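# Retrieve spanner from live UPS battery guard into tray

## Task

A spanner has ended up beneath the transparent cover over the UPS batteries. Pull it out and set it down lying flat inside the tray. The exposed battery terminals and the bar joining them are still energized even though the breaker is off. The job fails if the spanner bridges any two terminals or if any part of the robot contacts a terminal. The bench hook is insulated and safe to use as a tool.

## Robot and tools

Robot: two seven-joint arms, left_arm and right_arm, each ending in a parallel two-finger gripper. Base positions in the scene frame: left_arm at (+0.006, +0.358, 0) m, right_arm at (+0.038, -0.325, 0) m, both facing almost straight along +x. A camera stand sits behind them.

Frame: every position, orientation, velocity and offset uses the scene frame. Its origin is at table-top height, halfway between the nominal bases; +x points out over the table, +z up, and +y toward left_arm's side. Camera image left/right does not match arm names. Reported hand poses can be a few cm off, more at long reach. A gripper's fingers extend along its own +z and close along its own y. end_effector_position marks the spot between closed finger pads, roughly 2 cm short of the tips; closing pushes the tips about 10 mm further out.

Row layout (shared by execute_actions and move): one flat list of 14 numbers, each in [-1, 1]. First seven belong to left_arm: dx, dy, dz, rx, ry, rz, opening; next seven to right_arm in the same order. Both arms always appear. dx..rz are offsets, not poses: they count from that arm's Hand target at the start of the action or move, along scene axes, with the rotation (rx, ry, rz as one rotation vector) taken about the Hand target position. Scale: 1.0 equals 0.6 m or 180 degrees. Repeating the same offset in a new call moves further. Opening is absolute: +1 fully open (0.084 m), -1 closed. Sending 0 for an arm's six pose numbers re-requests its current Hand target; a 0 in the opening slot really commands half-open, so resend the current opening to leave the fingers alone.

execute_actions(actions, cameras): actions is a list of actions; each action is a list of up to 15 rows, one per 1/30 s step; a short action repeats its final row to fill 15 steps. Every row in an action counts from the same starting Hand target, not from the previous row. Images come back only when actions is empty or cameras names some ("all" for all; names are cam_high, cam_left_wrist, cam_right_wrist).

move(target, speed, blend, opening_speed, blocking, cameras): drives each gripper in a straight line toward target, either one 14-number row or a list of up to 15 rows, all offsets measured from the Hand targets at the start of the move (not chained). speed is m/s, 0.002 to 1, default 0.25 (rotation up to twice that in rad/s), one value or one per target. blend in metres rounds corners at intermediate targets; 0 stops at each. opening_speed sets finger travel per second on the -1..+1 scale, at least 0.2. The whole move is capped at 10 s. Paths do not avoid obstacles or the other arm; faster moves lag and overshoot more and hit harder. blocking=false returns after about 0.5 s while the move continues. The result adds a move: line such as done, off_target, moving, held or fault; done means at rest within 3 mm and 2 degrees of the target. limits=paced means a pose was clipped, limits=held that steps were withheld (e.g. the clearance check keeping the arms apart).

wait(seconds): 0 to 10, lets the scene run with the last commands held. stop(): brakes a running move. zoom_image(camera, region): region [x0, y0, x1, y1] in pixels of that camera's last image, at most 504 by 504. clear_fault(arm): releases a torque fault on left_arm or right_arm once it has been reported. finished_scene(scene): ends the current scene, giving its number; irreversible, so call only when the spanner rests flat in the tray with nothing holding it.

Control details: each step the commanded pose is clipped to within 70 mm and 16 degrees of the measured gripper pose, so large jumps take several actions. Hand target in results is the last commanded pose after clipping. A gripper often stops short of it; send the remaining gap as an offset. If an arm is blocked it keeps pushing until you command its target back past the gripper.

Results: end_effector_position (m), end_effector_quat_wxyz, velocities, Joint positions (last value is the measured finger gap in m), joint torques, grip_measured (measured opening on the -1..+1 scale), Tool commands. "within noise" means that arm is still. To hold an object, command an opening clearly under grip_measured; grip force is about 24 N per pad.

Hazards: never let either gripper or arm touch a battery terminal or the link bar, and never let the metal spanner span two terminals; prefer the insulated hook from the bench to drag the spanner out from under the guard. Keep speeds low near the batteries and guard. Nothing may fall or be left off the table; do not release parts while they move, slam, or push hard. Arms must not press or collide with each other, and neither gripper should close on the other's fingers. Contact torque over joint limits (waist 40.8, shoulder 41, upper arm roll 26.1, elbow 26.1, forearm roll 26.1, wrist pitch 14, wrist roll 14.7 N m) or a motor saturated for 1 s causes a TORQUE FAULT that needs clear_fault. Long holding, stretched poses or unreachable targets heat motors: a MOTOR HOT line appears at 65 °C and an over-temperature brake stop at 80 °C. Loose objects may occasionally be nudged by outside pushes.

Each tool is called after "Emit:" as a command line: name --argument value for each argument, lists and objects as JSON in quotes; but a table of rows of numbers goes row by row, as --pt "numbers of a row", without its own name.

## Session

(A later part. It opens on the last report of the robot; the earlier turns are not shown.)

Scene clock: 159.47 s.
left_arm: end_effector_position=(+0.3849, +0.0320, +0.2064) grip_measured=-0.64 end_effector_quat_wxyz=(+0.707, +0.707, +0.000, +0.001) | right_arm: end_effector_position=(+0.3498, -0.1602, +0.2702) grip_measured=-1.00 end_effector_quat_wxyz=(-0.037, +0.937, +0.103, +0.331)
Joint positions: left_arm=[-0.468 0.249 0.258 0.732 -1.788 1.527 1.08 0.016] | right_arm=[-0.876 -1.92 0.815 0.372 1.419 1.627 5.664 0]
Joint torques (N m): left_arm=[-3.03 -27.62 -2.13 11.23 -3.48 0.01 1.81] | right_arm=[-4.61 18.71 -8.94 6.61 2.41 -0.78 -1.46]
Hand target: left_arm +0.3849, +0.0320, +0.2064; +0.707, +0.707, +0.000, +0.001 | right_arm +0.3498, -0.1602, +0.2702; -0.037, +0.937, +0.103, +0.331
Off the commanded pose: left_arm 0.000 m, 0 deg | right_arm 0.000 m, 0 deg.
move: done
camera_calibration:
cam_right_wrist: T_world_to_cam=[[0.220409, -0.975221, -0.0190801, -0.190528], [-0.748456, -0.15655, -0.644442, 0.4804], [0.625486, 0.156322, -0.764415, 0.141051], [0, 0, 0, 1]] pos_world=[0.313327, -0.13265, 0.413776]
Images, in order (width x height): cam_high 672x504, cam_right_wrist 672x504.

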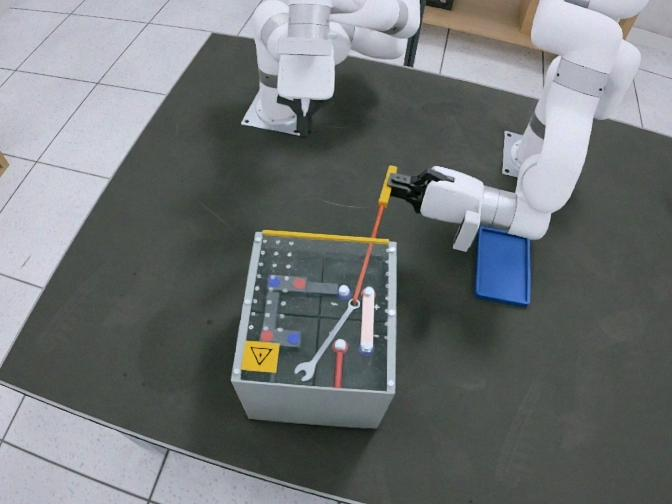

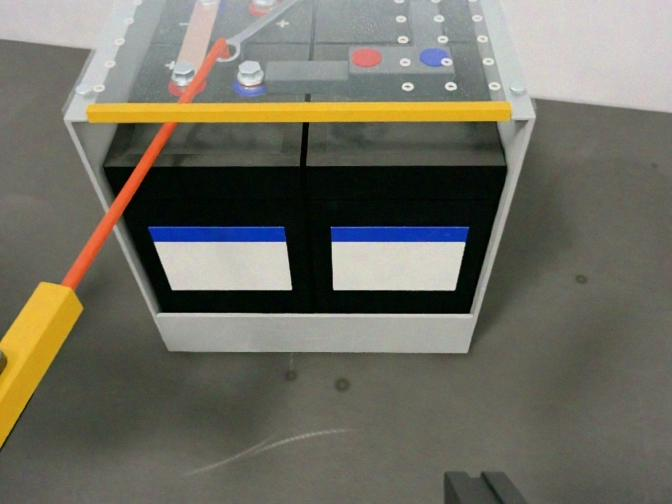

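Emit:
move --target '[-0.0085,0.0085,0,0,0,0,-1,0,0,0,0,0,0,-1]' --speed 0.03 --cameras '["cam_high","cam_right_wrist"]'

Emit:
zoom_image --camera "cam_high" --region '[325, 260, 385, 320]'

Emit:
zoom_image --camera "cam_right_wrist" --region '[160, 0, 280, 120]'

Scene clock: 169.80 s.
left_arm: end_effector_position=(+0.3798, +0.0371, +0.2064) grip_measured=-0.64 end_effector_quat_wxyz=(+0.707, +0.707, +0.000, +0.001) | right_arm: end_effector_position=(+0.3498, -0.1602, +0.2702) grip_measured=-1.00 end_effector_quat_wxyz=(-0.037, +0.937, +0.103, +0.331)
Joint positions: left_arm=[-0.463 0.235 0.263 0.711 -1.777 1.532 1.086 0.016] | right_arm=[-0.876 -1.92 0.815 0.372 1.419 1.627 5.664 0]
Joint torques (N m): left_arm=[3.77 -27.24 3.23 10.95 1.71 2.48 1.77] | right_arm=[-4.56 18.47 -8.9 6.64 2.1 -0.85 -1.44]
Hand target: left_arm +0.3798, +0.0371, +0.2064; +0.707, +0.707, +0.000, +0.001 | right_arm +0.3498, -0.1602, +0.2702; -0.037, +0.937, +0.103, +0.331
Off the commanded pose: left_arm 0.000 m, 0 deg | right_arm 0.000 m, 0 deg.
move: done
camera_calibration:
cam_right_wrist: T_world_to_cam=[[0.220409, -0.975221, -0.0190801, -0.190528], [-0.748456, -0.15655, -0.644442, 0.4804], [0.625486, 0.156322, -0.764415, 0.141051], [0, 0, 0, 1]] pos_world=[0.313327, -0.13265, 0.413776]
Images, in order (width x height): cam_high 672x504, cam_right_wrist 672x504.

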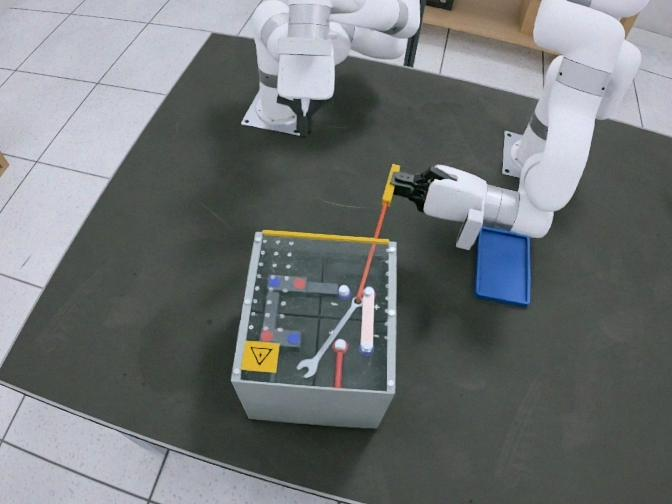

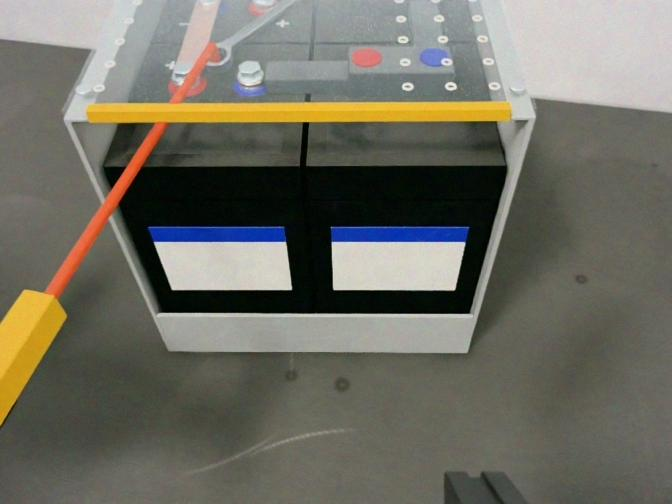

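Scaled by 8.400 from the camera's 672x504 image, which has a finer 960x720 frame.

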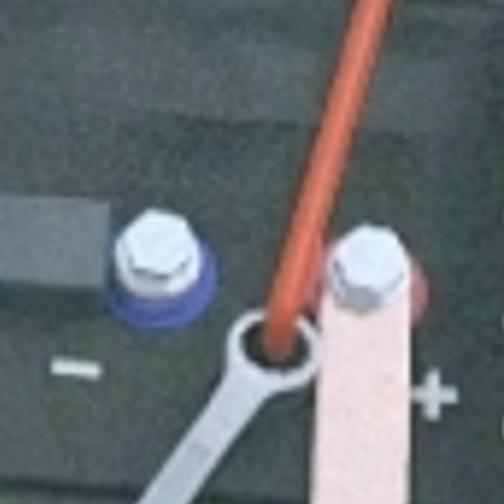

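Scaled by 4.200 from the camera's 672x504 image, which has a finer 960x720 frame.

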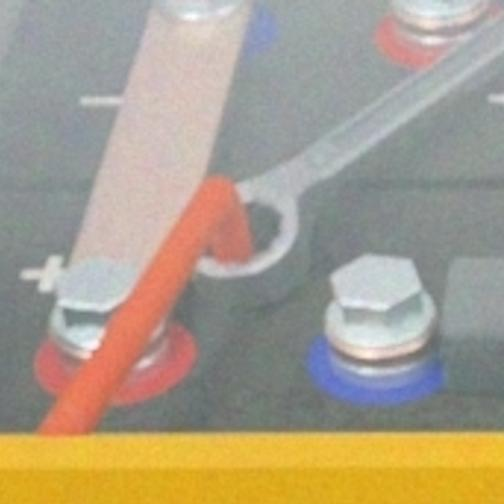

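Emit:
move --target '[-0.0088,-0.0065,0,0,0,0,-1,0,0,0,0,0,0,-1]' --speed 0.03 --cameras '["cam_high"]'

Emit:
zoom_image --camera "cam_high" --region '[325, 260, 385, 320]'

Scene clock: 180.13 s.
left_arm: end_effector_position=(+0.3745, +0.0333, +0.2064) grip_measured=-0.64 end_effector_quat_wxyz=(+0.707, +0.707, +0.000, +0.001) | right_arm: end_effector_position=(+0.3498, -0.1602, +0.2702) grip_measured=-1.00 end_effector_quat_wxyz=(-0.037, +0.937, +0.103, +0.331)
Joint positions: left_arm=[-0.471 0.224 0.257 0.696 -1.787 1.522 1.092 0.016] | right_arm=[-0.876 -1.92 0.815 0.372 1.419 1.627 5.664 0]
Joint torques (N m): left_arm=[-3.22 -27.28 -2.2 10.6 -3.3 0.06 1.7] | right_arm=[-4.74 18.06 -8.88 6.73 1.7 -0.77 -1.43]
Hand target: left_arm +0.3745, +0.0332, +0.2064; +0.707, +0.707, +0.000, +0.001 | right_arm +0.3498, -0.1602, +0.2702; -0.037, +0.937, +0.103, +0.331
Off the commanded pose: left_arm 0.000 m, 0 deg | right_arm 0.000 m, 0 deg.
move: done
Images, in order (width x height): cam_high 672x504.

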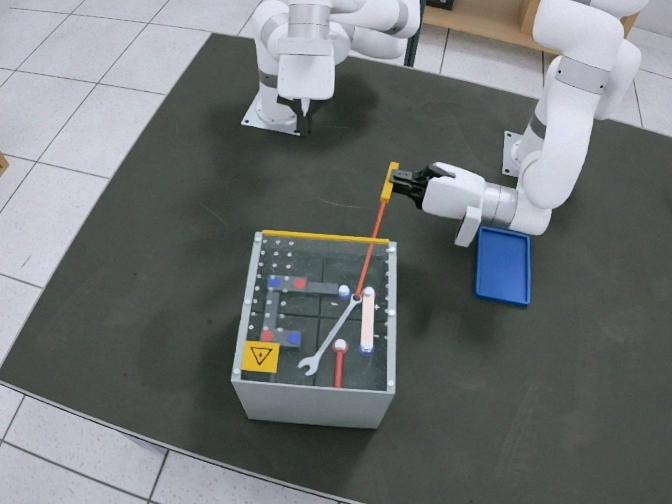

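Scaled by 8.400 from the camera's 672x504 image, which has a finer 960x720 frame.

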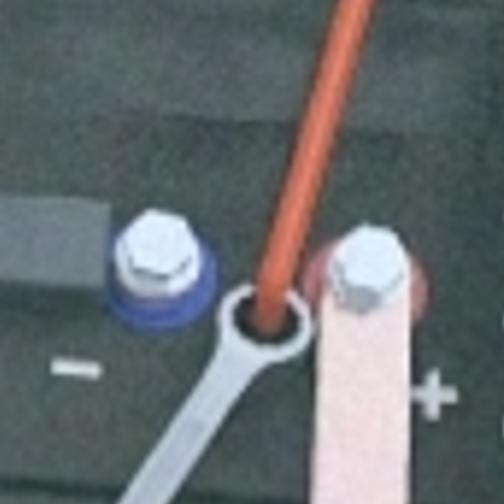

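Emit:
move --target '[-0.0163,-0.0035,0,0,0,0,-1,0,0,0,0,0,0,-1]' --speed 0.03 --cameras '["cam_high"]'

Emit:
zoom_image --camera "cam_high" --region '[325, 260, 385, 320]'

Scene clock: 187.97 s.
left_arm: end_effector_position=(+0.3647, +0.0311, +0.2064) grip_measured=-0.64 end_effector_quat_wxyz=(+0.707, +0.707, +0.000, +0.001) | right_arm: end_effector_position=(+0.3498, -0.1602, +0.2702) grip_measured=-1.00 end_effector_quat_wxyz=(-0.037, +0.937, +0.103, +0.331)
Joint positions: left_arm=[-0.479 0.202 0.251 0.666 -1.796 1.513 1.103 0.016] | right_arm=[-0.876 -1.92 0.815 0.372 1.419 1.627 5.664 0]
Joint torques (N m): left_arm=[-3.22 -26.34 -2.33 10.57 -3.4 -0.06 1.73] | right_arm=[-4.73 17.98 -8.86 6.61 1.5 -0.82 -1.38]
Hand target: left_arm +0.3647, +0.0311, +0.2064; +0.707, +0.707, +0.000, +0.001 | right_arm +0.3498, -0.1602, +0.2702; -0.037, +0.937, +0.103, +0.331
Off the commanded pose: left_arm 0.000 m, 0 deg | right_arm 0.000 m, 0 deg.
move: done
Images, in order (width x height): cam_high 672x504.

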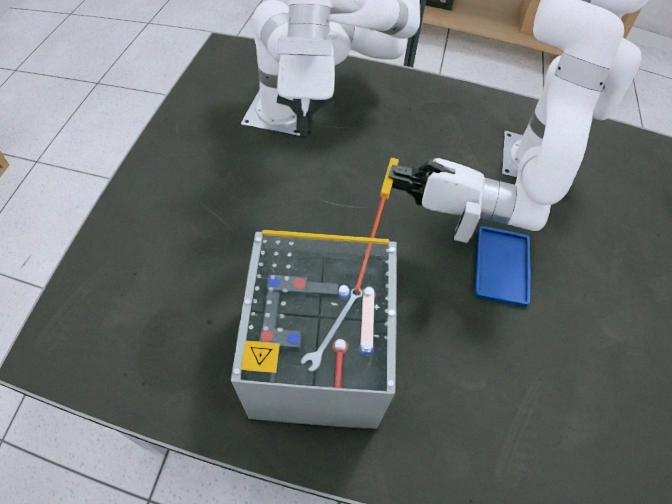

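Scaled by 8.400 from the camera's 672x504 image, which has a finer 960x720 frame.

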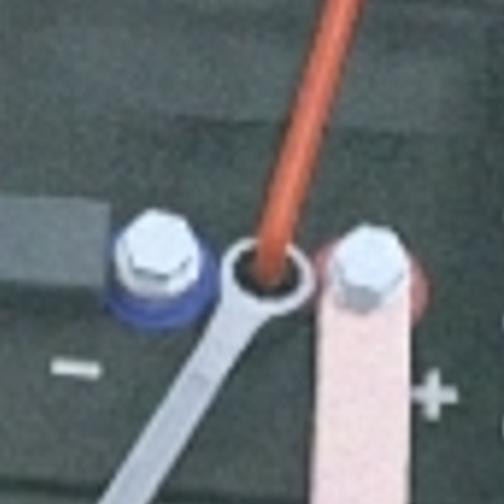

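Emit:
move --target '[-0.0162,-0.0042,0,0,0,0,-1,0,0,0,0,0,0,-1]' --speed 0.03 --cameras '["cam_high"]'

Emit:
zoom_image --camera "cam_high" --region '[325, 260, 385, 320]'

Scene clock: 194.20 s.
left_arm: end_effector_position=(+0.3550, +0.0286, +0.2064) grip_measured=-0.64 end_effector_quat_wxyz=(+0.707, +0.707, +0.000, +0.001) | right_arm: end_effector_position=(+0.3498, -0.1602, +0.2702) grip_measured=-1.00 end_effector_quat_wxyz=(-0.037, +0.937, +0.103, +0.331)
Joint positions: left_arm=[-0.488 0.179 0.245 0.636 -1.806 1.503 1.113 0.016] | right_arm=[-0.876 -1.92 0.815 0.372 1.419 1.627 5.664 0]
Joint torques (N m): left_arm=[-3.13 -25.91 -2.43 10.46 -3.47 0.03 1.66] | right_arm=[-4.74 17.95 -8.87 6.72 1.06 -0.87 -1.39]
Hand target: left_arm +0.3550, +0.0286, +0.2064; +0.707, +0.707, +0.000, +0.001 | right_arm +0.3498, -0.1602, +0.2702; -0.037, +0.937, +0.103, +0.331
Off the commanded pose: left_arm 0.000 m, 0 deg | right_arm 0.000 m, 0 deg.
move: done
Images, in order (width x height): cam_high 672x504.

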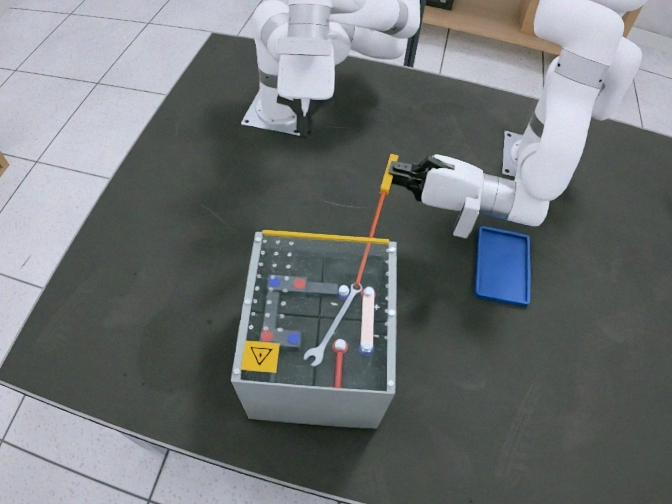

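Scaled by 8.400 from the camera's 672x504 image, which has a finer 960x720 frame.

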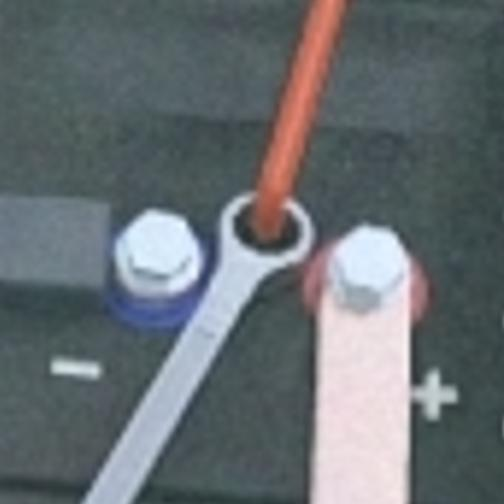

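Emit:
move --target '[-0.014,0.0015,0,0,0,0,-1,0,0,0,0,0,0,-1]' --speed 0.03 --cameras '["cam_high"]'

Emit:
zoom_image --camera "cam_high" --region '[325, 250, 385, 310]'

Scene clock: 198.37 s.
left_arm: end_effector_position=(+0.3466, +0.0295, +0.2064) grip_measured=-0.64 end_effector_quat_wxyz=(+0.707, +0.707, +0.000, +0.001) | right_arm: end_effector_position=(+0.3498, -0.1602, +0.2702) grip_measured=-1.00 end_effector_quat_wxyz=(-0.037, +0.937, +0.103, +0.331)
Joint positions: left_arm=[-0.49 0.159 0.244 0.608 -1.807 1.499 1.122 0.016] | right_arm=[-0.876 -1.92 0.815 0.372 1.419 1.627 5.664 0]
Joint torques (N m): left_arm=[-3.21 -25.2 -2.35 10.54 -3.35 -0.02 1.91] | right_arm=[-4.6 17.8 -8.8 6.69 0.81 -0.8 -1.39]
Hand target: left_arm +0.3466, +0.0295, +0.2064; +0.707, +0.707, +0.000, +0.001 | right_arm +0.3498, -0.1602, +0.2702; -0.037, +0.937, +0.103, +0.331
Off the commanded pose: left_arm 0.000 m, 0 deg | right_arm 0.000 m, 0 deg.
move: done
Images, in order (width x height): cam_high 672x504.

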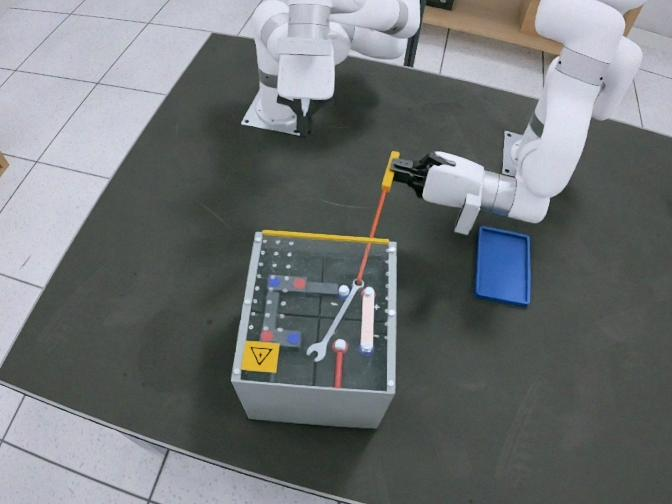

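Scaled by 8.400 from the camera's 672x504 image, which has a finer 960x720 frame.

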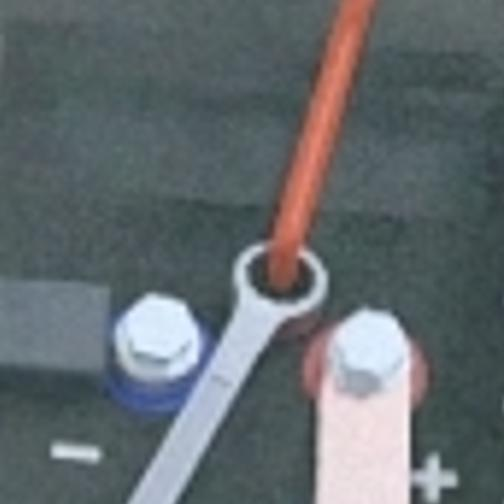

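Emit:
move --target '[-0.0292,0.0053,0,0,0,0,-1,0,0,0,0,0,0,-1]' --speed 0.03 --cameras '["cam_high"]'

Emit:
zoom_image --camera "cam_high" --region '[290, 250, 400, 370]'

Scene clock: 210.57 s.
left_arm: end_effector_position=(+0.3291, +0.0327, +0.2064) grip_measured=-0.64 end_effector_quat_wxyz=(+0.707, +0.707, +0.000, +0.001) | right_arm: end_effector_position=(+0.3498, -0.1602, +0.2702) grip_measured=-1.00 end_effector_quat_wxyz=(-0.037, +0.937, +0.103, +0.331)
Joint positions: left_arm=[-0.494 0.114 0.243 0.549 -1.806 1.492 1.139 0.016] | right_arm=[-0.876 -1.92 0.815 0.372 1.419 1.627 5.664 0]
Joint torques (N m): left_arm=[-3.09 -24.11 -2.36 10.2 1.7 0.02 1.77] | right_arm=[-4.55 17.56 -8.91 6.67 0.46 -0.79 -1.42]
Hand target: left_arm +0.3291, +0.0327, +0.2064; +0.707, +0.707, +0.000, +0.001 | right_arm +0.3498, -0.1602, +0.2702; -0.037, +0.937, +0.103, +0.331
Off the commanded pose: left_arm 0.000 m, 0 deg | right_arm 0.000 m, 0 deg.
move: done
Images, in order (width x height): cam_high 672x504.

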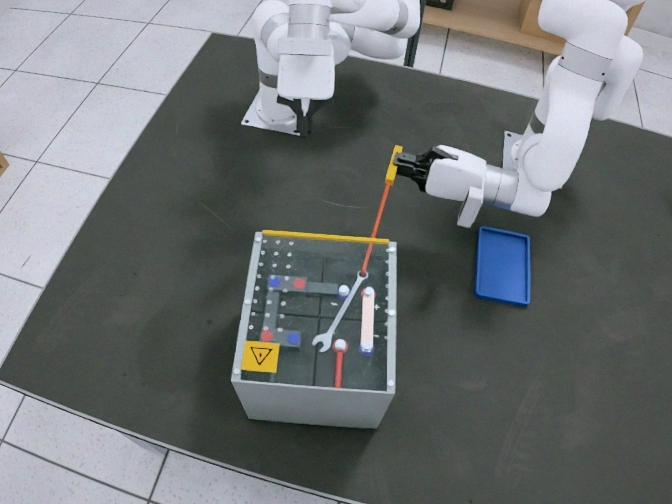

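Scaled by 4.200 from the camera's 672x504 image, which has a finer 960x720 frame.

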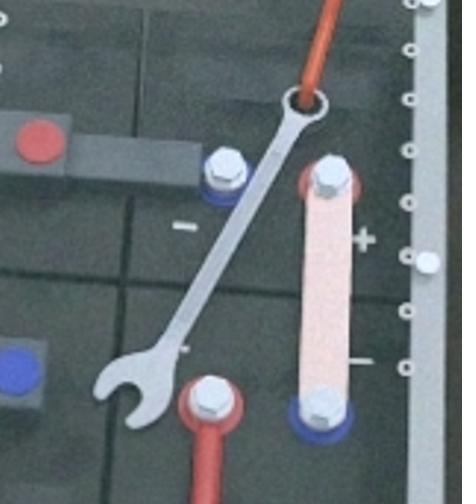

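Emit:
move --target '[-0.0288,0.0077,0,0,0,0,-1,0,0,0,0,0,0,-1]' --speed 0.03 --cameras '["cam_high"]'

Emit:
zoom_image --camera "cam_high" --region '[290, 230, 400, 360]'

Scene clock: 218.53 s.
left_arm: end_effector_position=(+0.3118, +0.0373, +0.2064) grip_measured=-0.64 end_effector_quat_wxyz=(+0.707, +0.707, +0.000, +0.001) | right_arm: end_effector_position=(+0.3498, -0.1602, +0.2702) grip_measured=-1.00 end_effector_quat_wxyz=(-0.037, +0.937, +0.103, +0.331)
Joint positions: left_arm=[-0.494 0.068 0.244 0.49 -1.802 1.486 1.155 0.016] | right_arm=[-0.876 -1.92 0.815 0.372 1.419 1.627 5.664 0]
Joint torques (N m): left_arm=[-2.93 -22.56 2.61 10.07 1.92 0.11 1.75] | right_arm=[-4.51 17.34 -8.8 6.5 0.12 -0.87 -1.43]
Hand target: left_arm +0.3118, +0.0373, +0.2064; +0.707, +0.707, +0.000, +0.001 | right_arm +0.3498, -0.1602, +0.2702; -0.037, +0.937, +0.103, +0.331
Off the commanded pose: left_arm 0.000 m, 0 deg | right_arm 0.000 m, 0 deg.
move: done
Images, in order (width x height): cam_high 672x504.

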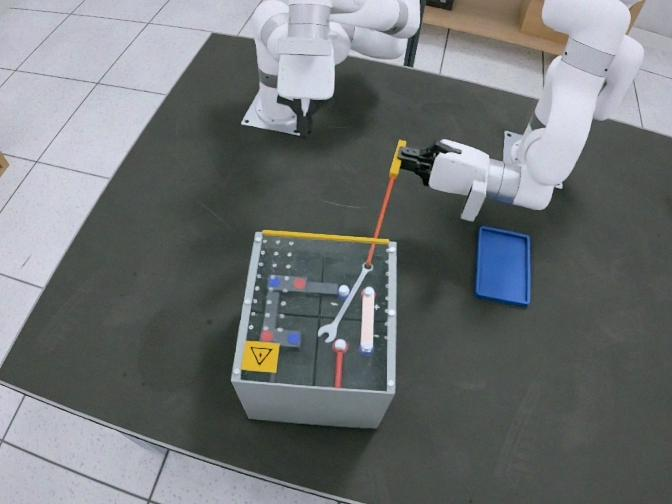

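Scaled by 3.877 from the camera's 672x504 image, which has a finer 960x720 frame.

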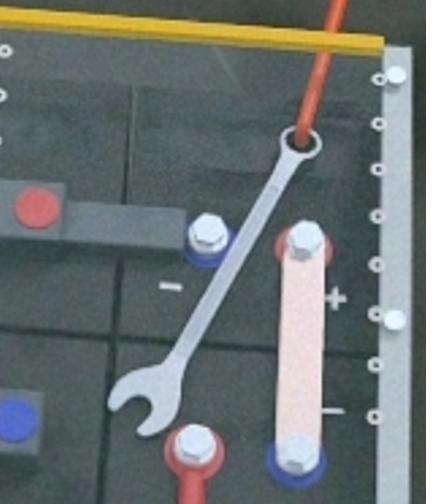

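Emit:
move --target '[-0.0333,0.0042,0,0,0,0,-1,0,0,0,0,0,0,-1]' --speed 0.03 --cameras '["cam_high"]'

Emit:
zoom_image --camera "cam_high" --region '[290, 220, 400, 350]'

Scene clock: 223.53 s.
left_arm: end_effector_position=(+0.2918, +0.0398, +0.2064) grip_measured=-0.64 end_effector_quat_wxyz=(+0.707, +0.707, +0.000, +0.001) | right_arm: end_effector_position=(+0.3498, -0.1602, +0.2702) grip_measured=-1.00 end_effector_quat_wxyz=(-0.037, +0.937, +0.103, +0.331)
Joint positions: left_arm=[-0.499 0.014 0.24 0.425 -1.805 1.474 1.172 0.016] | right_arm=[-0.876 -1.92 0.815 0.372 1.419 1.627 5.664 0]
Joint torques (N m): left_arm=[-3.15 -21.31 -2.73 9.92 -3.26 0.02 1.73] | right_arm=[-4.68 17.07 -8.82 6.75 -0.11 -0.89 -1.38]
Hand target: left_arm +0.2918, +0.0398, +0.2064; +0.707, +0.707, +0.000, +0.001 | right_arm +0.3498, -0.1602, +0.2702; -0.037, +0.937, +0.103, +0.331
Off the commanded pose: left_arm 0.000 m, 0 deg | right_arm 0.000 m, 0 deg.
move: done
Images, in order (width x height): cam_high 672x504.

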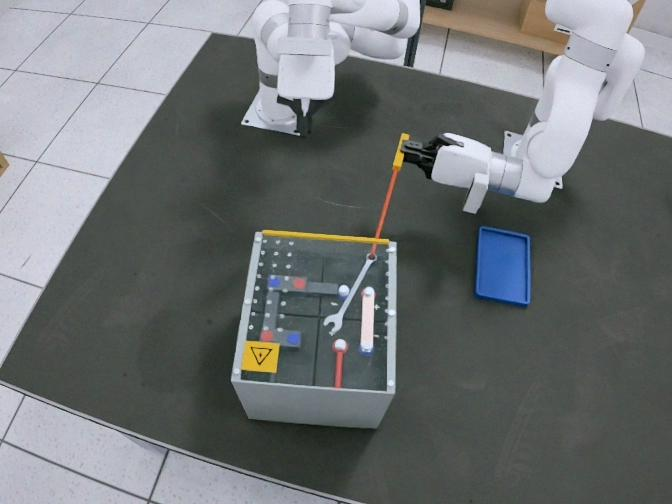

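Scaled by 3.877 from the camera's 672x504 image, which has a finer 960x720 frame.

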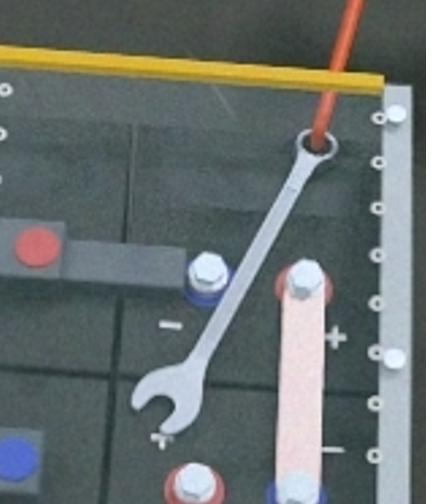

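Emit:
move --target '[-0.0395,0.002,0,0,0,0,-1,0,0,0,0,0,0,-1]' --speed 0.03 --cameras '["cam_high"]'

Emit:
zoom_image --camera "cam_high" --region '[290, 220, 400, 350]'

Scene clock: 227.33 s.
left_arm: end_effector_position=(+0.2682, +0.0410, +0.2064) grip_measured=-0.64 end_effector_quat_wxyz=(+0.707, +0.707, +0.000, +0.001) | right_arm: end_effector_position=(+0.3498, -0.1602, +0.2702) grip_measured=-1.00 end_effector_quat_wxyz=(-0.037, +0.937, +0.103, +0.331)
Joint positions: left_arm=[-0.508 -0.051 0.23 0.349 -1.819 1.457 1.189 0.016] | right_arm=[-0.876 -1.92 0.815 0.372 1.419 1.627 5.664 0]
Joint torques (N m): left_arm=[-3.16 -19.35 -2.55 9.89 -3.22 0 1.67] | right_arm=[-4.41 16.97 -8.8 6.65 -0.41 -0.75 -1.38]
Hand target: left_arm +0.2681, +0.0410, +0.2064; +0.707, +0.707, +0.000, +0.001 | right_arm +0.3498, -0.1602, +0.2702; -0.037, +0.937, +0.103, +0.331
Off the commanded pose: left_arm 0.000 m, 0 deg | right_arm 0.000 m, 0 deg.
move: done
Images, in order (width x height): cam_high 672x504.

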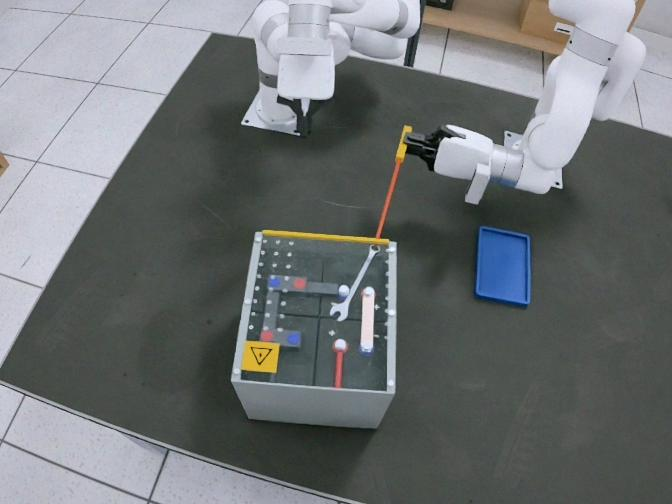

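Scaled by 3.877 from the camera's 672x504 image, which has a finer 960x720 frame.

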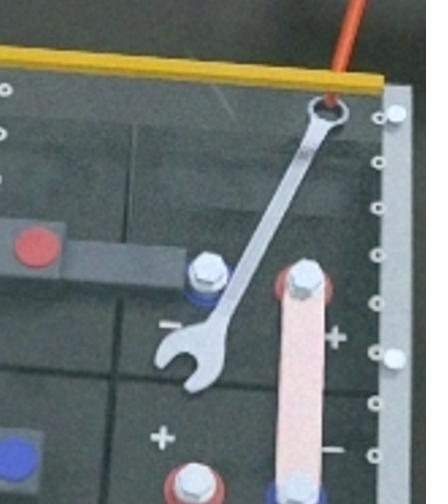

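Emit:
move --pt "0 0 0.07 0 0 0 -1 0 0 0 0 0 0 -1" --pt "-0.04 -0.04 0.12 0 0 0 -1 0 0 0 0 0 0 -1" --pt "-0.04 -0.04 0.12 0.499 0 0 -1 0 0 0 0 0 0 -1" --speed '[0.1,0.25,0.4]' --blend '[0.005,0.02,0]' --cameras '["cam_high","cam_right_wrist"]'

Emit:
zoom_image --camera "cam_right_wrist" --region '[60, 0, 330, 200]'

Emit:
zoom_image --camera "cam_high" --region '[290, 220, 400, 350]'

Scene clock: 242.30 s.
left_arm: end_effector_position=(+0.2441, +0.0170, +0.2784) grip_measured=-0.64 end_effector_quat_wxyz=(+0.002, +1.000, -0.001, +0.000) | right_arm: end_effector_position=(+0.3498, -0.1602, +0.2702) grip_measured=-1.00 end_effector_quat_wxyz=(-0.037, +0.937, +0.103, +0.331)
Joint positions: left_arm=[-0.219 -0.279 -0.667 1.039 -0.182 1.262 -0.803 0.016] | right_arm=[-0.876 -1.92 0.815 0.372 1.419 1.627 5.664 0]
Joint torques (N m): left_arm=[3.48 -5.8 0.57 21.81 2.6 0.31 -1.57] | right_arm=[-4.68 16.76 -8.81 6.65 -0.59 -0.89 -1.42]
Hand target: left_arm +0.2441, +0.0170, +0.2784; +0.002, +1.000, -0.001, +0.000 | right_arm +0.3498, -0.1602, +0.2702; -0.037, +0.937, +0.103, +0.331
Off the commanded pose: left_arm 0.000 m, 0 deg | right_arm 0.000 m, 0 deg.
move: done
camera_calibration:
cam_right_wrist: T_world_to_cam=[[0.220409, -0.975221, -0.0190801, -0.190528], [-0.748456, -0.15655, -0.644442, 0.4804], [0.625486, 0.156322, -0.764415, 0.141051], [0, 0, 0, 1]] pos_world=[0.313327, -0.13265, 0.413776]
Images, in order (width x height): cam_high 672x504, cam_right_wrist 672x504.

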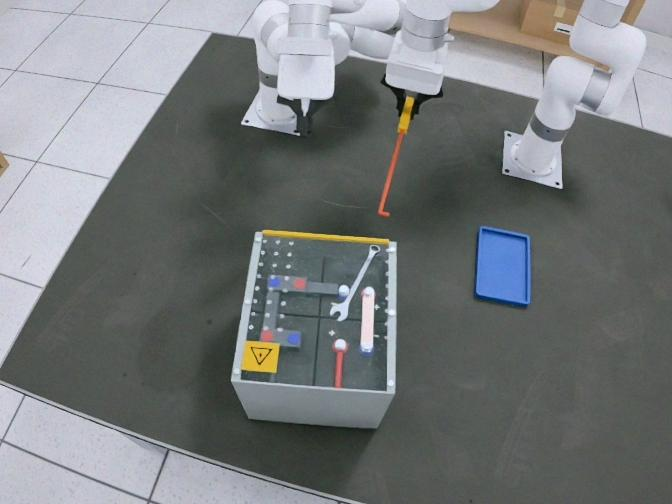

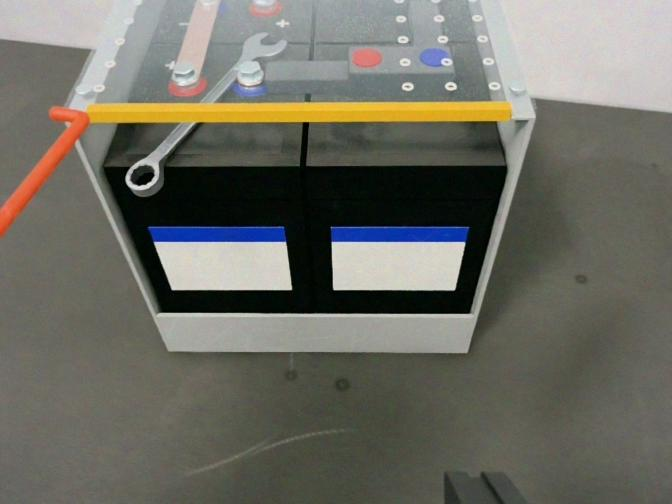

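Scaled by 1.867 from the camera's 672x504 image, which has a finer 960x720 frame.

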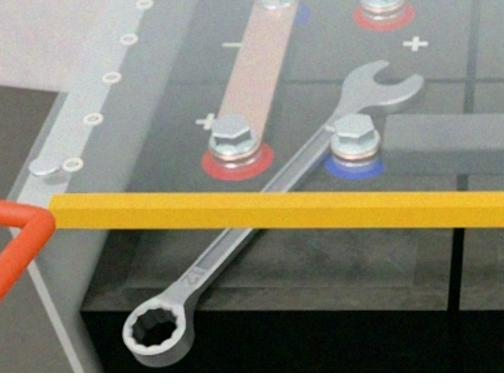

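Scaled by 3.877 from the camera's 672x504 image, which has a finer 960x720 frame.

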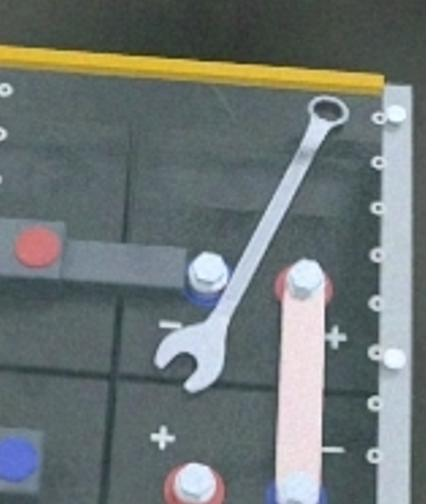

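Emit:
move --target '[0,0,-0.4185,0,0,0,-1,0,0,0,0,0,0,-1]' --speed 0.15

Emit:
move --pt "0 0 0 0 0 0 0.1 0 0 0 0 0 0 -1" --pt "0 0 0.35 0 0 0 0.1 0 0 0 0 0 0 -1" --opening_speed 1 --speed '[0.2,0.25]'

Scene clock: 247.40 s.
left_arm: end_effector_position=(+0.2441, +0.0169, +0.0274) grip_measured=-0.64 end_effector_quat_wxyz=(+0.002, +1.000, -0.001, +0.000) | right_arm: end_effector_position=(+0.3498, -0.1602, +0.2702) grip_measured=-1.00 end_effector_quat_wxyz=(-0.037, +0.937, +0.103, +0.331)
Joint positions: left_arm=[-0.254 0.259 -0.681 0.697 0.329 0.514 -1.199 0.016] | right_arm=[-0.876 -1.92 0.815 0.372 1.419 1.627 5.664 0]
Joint torques (N m): left_arm=[-3.21 -13.1 -0.31 16.36 2.93 0.17 -1.61] | right_arm=[-4.35 16.38 -8.71 6.65 -0.65 -0.89 -1.52]
Hand target: left_arm +0.2441, +0.0170, +0.0273; +0.002, +1.000, -0.001, +0.000 | right_arm +0.3498, -0.1602, +0.2702; -0.037, +0.937, +0.103, +0.331
Off the commanded pose: left_arm 0.000 m, 0 deg | right_arm 0.000 m, 0 deg.
move: done

Scene clock: 250.47 s.
left_arm: end_effector_position=(+0.2441, +0.0170, +0.2373) grip_measured=+0.09 end_effector_quat_wxyz=(+0.002, +1.000, -0.001, +0.000) | right_arm: end_effector_position=(+0.3498, -0.1602, +0.2702) grip_measured=-1.00 end_effector_quat_wxyz=(-0.037, +0.937, +0.103, +0.331)
Joint positions: left_arm=[-0.2 -0.257 -0.707 0.942 -0.185 1.142 -0.806 0.048] | right_arm=[-0.876 -1.92 0.815 0.372 1.419 1.627 5.664 0]
Joint torques (N m): left_arm=[3.42 -15.21 5.69 21.39 -2.43 0.3 1.69] | right_arm=[-4.56 16.35 -8.75 6.6 -0.62 -0.85 -1.36]
Hand target: left_arm +0.2441, +0.0170, +0.2373; +0.002, +1.000, -0.001, +0.000 | right_arm +0.3498, -0.1602, +0.2702; -0.037, +0.937, +0.103, +0.331
Off the commanded pose: left_arm 0.000 m, 0 deg | right_arm 0.000 m, 0 deg.
move: done

Emit:
move --pt "0.2265 0.2217 0.105 -0.4983 -0.0502 0.0502 -0.5 0 0 0 0 0 0 -1" --pt "0.4192 0.1343 -0.0745 -0.4983 -0.0502 0.0502 -0.5 0 0 0 0 0 0 -1" --speed '[0.4,0.2]' --blend '[0.02,0]' --cameras '["all"]'

Scene clock: 272.40 s.
left_arm: end_effector_position=(+0.4956, +0.0976, +0.1927) grip_measured=-0.52 end_effector_quat_wxyz=(+0.705, +0.702, +0.071, +0.072) | right_arm: end_effector_position=(+0.3498, -0.1602, +0.2702) grip_measured=-1.00 end_effector_quat_wxyz=(-0.037, +0.937, +0.103, +0.331)
Joint positions: left_arm=[-0.425 0.436 0.395 0.925 -1.877 1.584 1.03 0.021] | right_arm=[-0.876 -1.92 0.815 0.372 1.419 1.627 5.664 0]
Joint torques (N m): left_arm=[3.68 -21.13 -0.56 16.42 -3.62 2.38 -1.48] | right_arm=[-4.33 16.18 -8.63 6.59 -0.53 -0.83 -1.45]
Hand target: left_arm +0.4956, +0.0976, +0.1926; +0.705, +0.702, +0.071, +0.072 | right_arm +0.3498, -0.1602, +0.2702; -0.037, +0.937, +0.103, +0.331
Off the commanded pose: left_arm 0.000 m, 0 deg | right_arm 0.000 m, 0 deg.
move: done
camera_calibration:
cam_left_wrist: T_world_to_cam=[[-0.015578, 0.0110724, 0.999817, -0.157824], [-0.980384, -0.196661, -0.0130973, 0.572592], [0.19648, -0.980409, 0.0139188, 0.126834], [0, 0, 0, 1]] pos_world=[0.533981, 0.238703, 0.163529]
cam_right_wrist: T_world_to_cam=[[0.220409, -0.975221, -0.0190801, -0.190528], [-0.748456, -0.15655, -0.644442, 0.4804], [0.625486, 0.156322, -0.764415, 0.141051], [0, 0, 0, 1]] pos_world=[0.313327, -0.13265, 0.413776]

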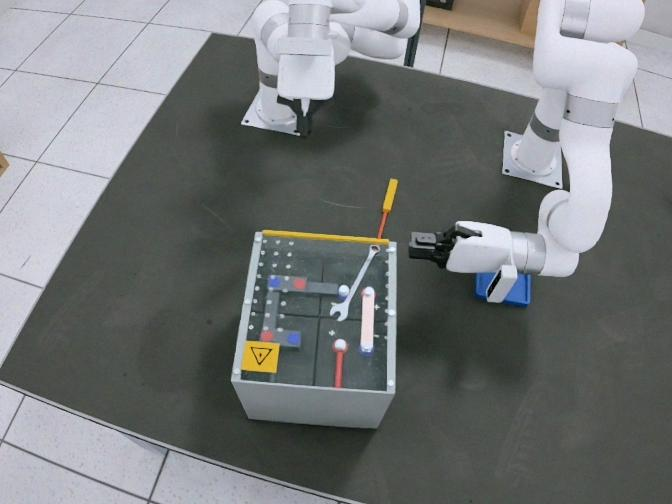

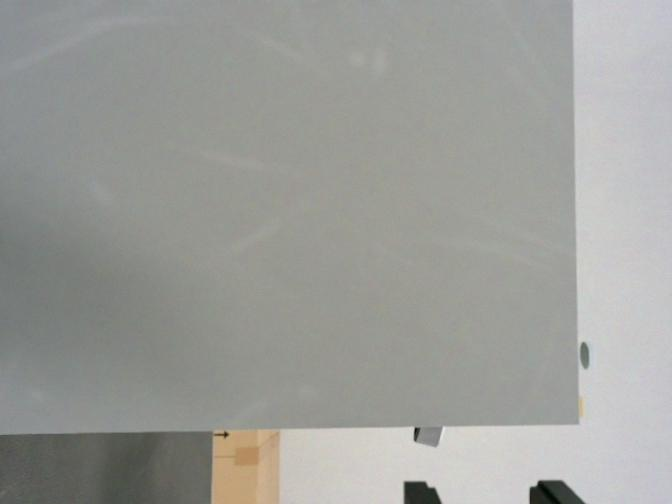

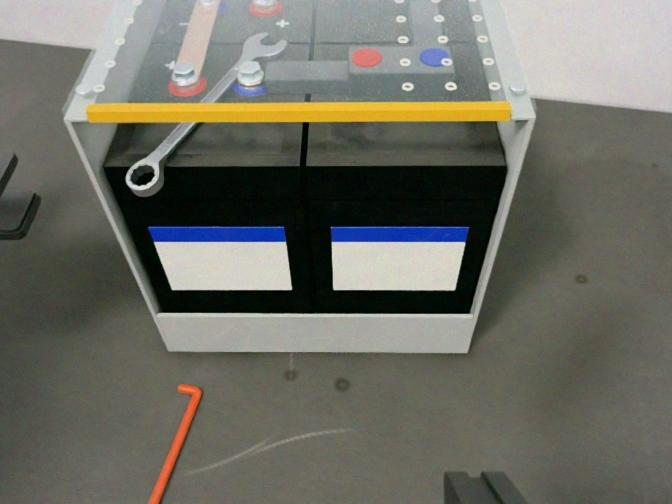

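Emit:
move --pt "-0.005 -0.001 0.0005 0 0 0 -0.5 0 0 0 0 0 0 -1" --pt "0.0218 -0.1317 0.0005 0 0 0 -0.5 0 0 0 0 0 0 -1" --speed '[0.1,0.05]' --cameras '["all"]'

Emit:
zoom_image --camera "cam_right_wrist" --region '[60, 60, 330, 260]'

Emit:
zoom_image --camera "cam_high" --region '[320, 210, 440, 330]'

Scene clock: 288.47 s.
left_arm: end_effector_position=(+0.5087, +0.0187, +0.1929) grip_measured=-0.52 end_effector_quat_wxyz=(+0.705, +0.702, +0.071, +0.072) | right_arm: end_effector_position=(+0.3498, -0.1602, +0.2702) grip_measured=-1.00 end_effector_quat_wxyz=(-0.037, +0.937, +0.103, +0.331)
Joint positions: left_arm=[-0.525 0.482 0.309 1.019 -2.023 1.456 1.01 0.021] | right_arm=[-0.876 -1.92 0.815 0.372 1.419 1.627 5.664 0]
Joint torques (N m): left_arm=[-3.15 -23.53 -0.47 17.09 -3.38 -0.21 -1.41] | right_arm=[-4.2 15.94 -8.76 6.73 -0.62 -0.91 -1.5]
Hand target: left_arm +0.5087, +0.0186, +0.1929; +0.705, +0.702, +0.071, +0.072 | right_arm +0.3498, -0.1602, +0.2702; -0.037, +0.937, +0.103, +0.331
Off the commanded pose: left_arm 0.000 m, 0 deg | right_arm 0.000 m, 0 deg.
move: done
camera_calibration:
cam_left_wrist: T_world_to_cam=[[-0.015578, 0.0110724, 0.999817, -0.157045], [-0.980384, -0.196661, -0.0130973, 0.569903], [0.19648, -0.980409, 0.0139188, 0.0468031], [0, 0, 0, 1]] pos_world=[0.547081, 0.159703, 0.163829]
cam_right_wrist: T_world_to_cam=[[0.220409, -0.975221, -0.0190801, -0.190528], [-0.748456, -0.15655, -0.644442, 0.4804], [0.625486, 0.156322, -0.764415, 0.141051], [0, 0, 0, 1]] pos_world=[0.313327, -0.13265, 0.413776]

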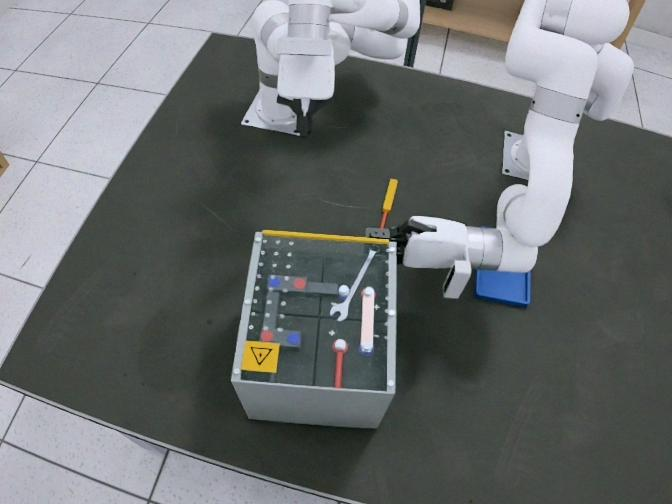

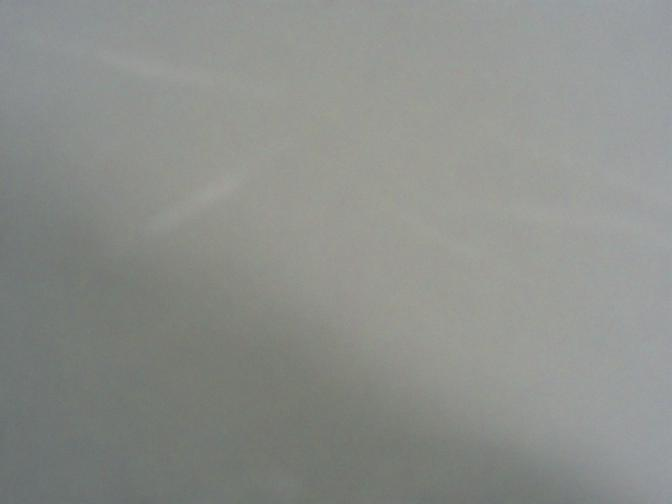

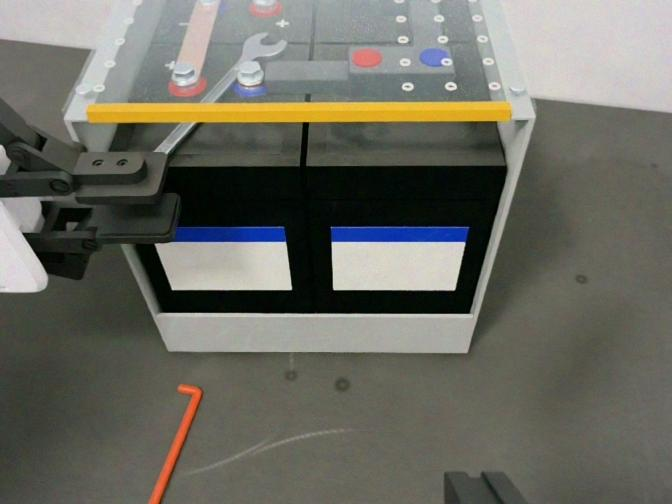

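Scaled by 1.867 from the camera's 672x504 image, which has a finer 960x720 frame.

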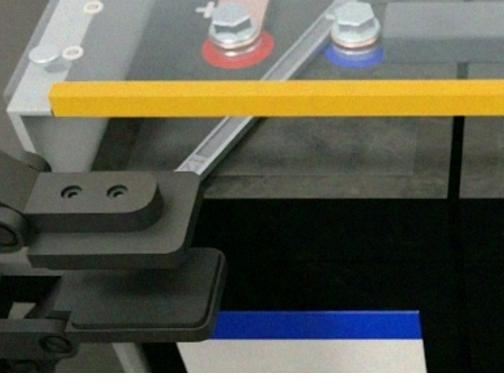

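Scaled by 4.200 from the camera's 672x504 image, which has a finer 960x720 frame.

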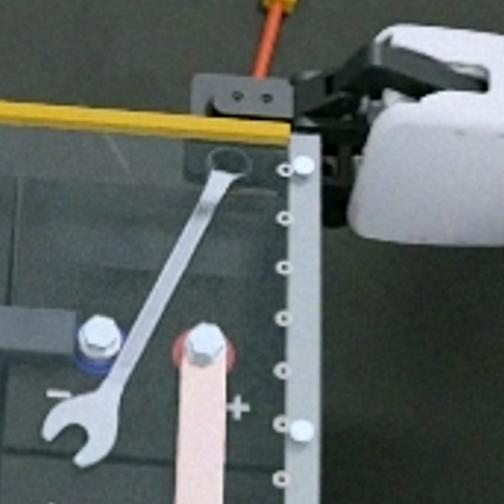

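Emit:
move --target '[0,0,0,0,0,0,-1,0,0,0,0,0,0,-1]' --opening_speed 0.5

Emit:
move --target '[0,0,0.02,0,0,0,-1,0,0,0,0,0,0,-1]' --speed 0.04 --cameras '["cam_high","cam_right_wrist"]'

Emit:
zoom_image --camera "cam_right_wrist" --region '[60, 0, 330, 200]'

Emit:
zoom_image --camera "cam_high" --region '[320, 210, 440, 330]'

Scene clock: 295.13 s.
left_arm: end_effector_position=(+0.5087, +0.0186, +0.1929) grip_measured=-0.81 end_effector_quat_wxyz=(+0.705, +0.702, +0.071, +0.072) | right_arm: end_effector_position=(+0.3498, -0.1602, +0.2702) grip_measured=-1.00 end_effector_quat_wxyz=(-0.037, +0.937, +0.103, +0.331)
Joint positions: left_arm=[-0.525 0.482 0.309 1.02 -2.023 1.456 1.01 0.008] | right_arm=[-0.876 -1.92 0.815 0.372 1.419 1.627 5.664 0]
Joint torques (N m): left_arm=[-2.56 -24.53 -0.07 15.63 -3.56 0.03 -1.41] | right_arm=[-4.14 15.52 -8.76 6.76 -0.51 -0.88 -1.36]
Hand target: left_arm +0.5087, +0.0186, +0.1929; +0.705, +0.702, +0.071, +0.072 | right_arm +0.3498, -0.1602, +0.2702; -0.037, +0.937, +0.103, +0.331
Off the commanded pose: left_arm 0.000 m, 0 deg | right_arm 0.000 m, 0 deg.
move: done

Scene clock: 296.00 s.
left_arm: end_effector_position=(+0.5087, +0.0186, +0.2049) grip_measured=-0.82 end_effector_quat_wxyz=(+0.705, +0.702, +0.071, +0.072) | right_arm: end_effector_position=(+0.3498, -0.1602, +0.2702) grip_measured=-1.00 end_effector_quat_wxyz=(-0.037, +0.937, +0.103, +0.331)
Joint positions: left_arm=[-0.529 0.452 0.313 1.014 -2.015 1.441 0.99 0.008] | right_arm=[-0.876 -1.92 0.815 0.372 1.419 1.627 5.664 0]
Joint torques (N m): left_arm=[-3.21 -32.93 4.37 12.25 1.64 -0.21 -1.48] | right_arm=[-4.18 15.67 -8.67 6.67 -0.58 -0.84 -1.43]
Hand target: left_arm +0.5087, +0.0186, +0.2049; +0.705, +0.702, +0.071, +0.072 | right_arm +0.3498, -0.1602, +0.2702; -0.037, +0.937, +0.103, +0.331
Off the commanded pose: left_arm 0.000 m, 0 deg | right_arm 0.000 m, 0 deg.
move: done
camera_calibration:
cam_right_wrist: T_world_to_cam=[[0.220409, -0.975221, -0.0190801, -0.190528], [-0.748456, -0.15655, -0.644442, 0.4804], [0.625486, 0.156322, -0.764415, 0.141051], [0, 0, 0, 1]] pos_world=[0.313327, -0.13265, 0.413776]
Images, in order (width x height): cam_high 672x504, cam_right_wrist 672x504.

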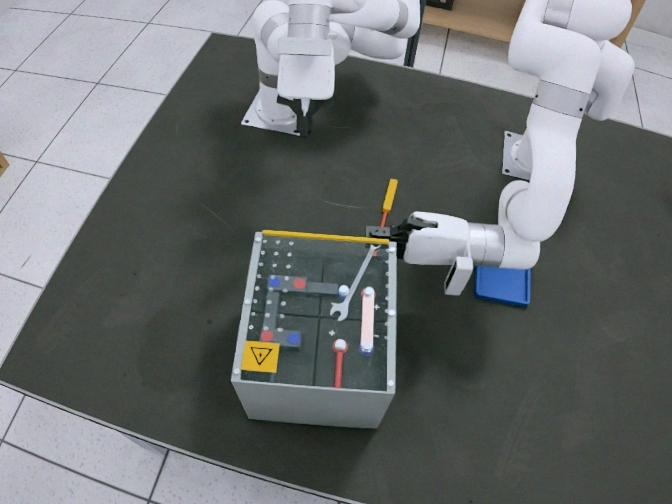

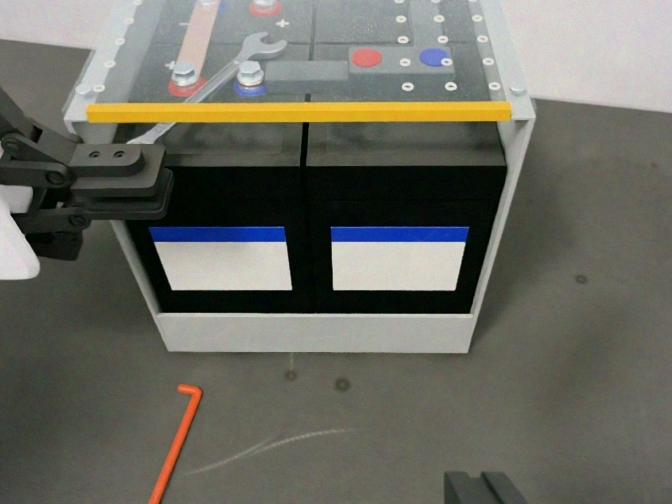

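Scaled by 1.867 from the camera's 672x504 image, which has a finer 960x720 frame.

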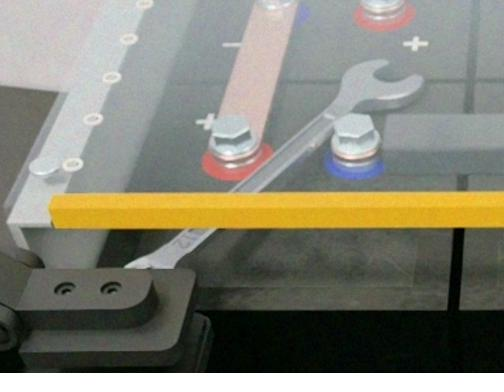

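Scaled by 4.200 from the camera's 672x504 image, which has a finer 960x720 frame.

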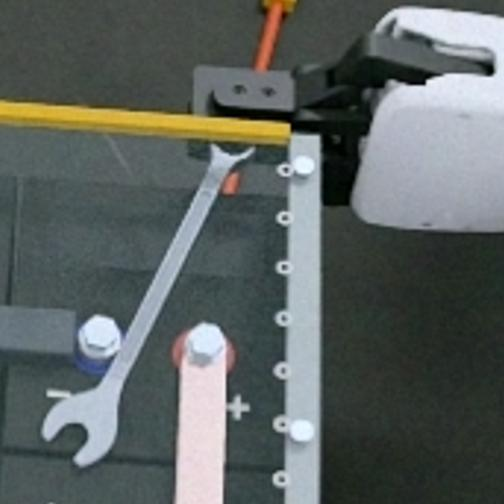

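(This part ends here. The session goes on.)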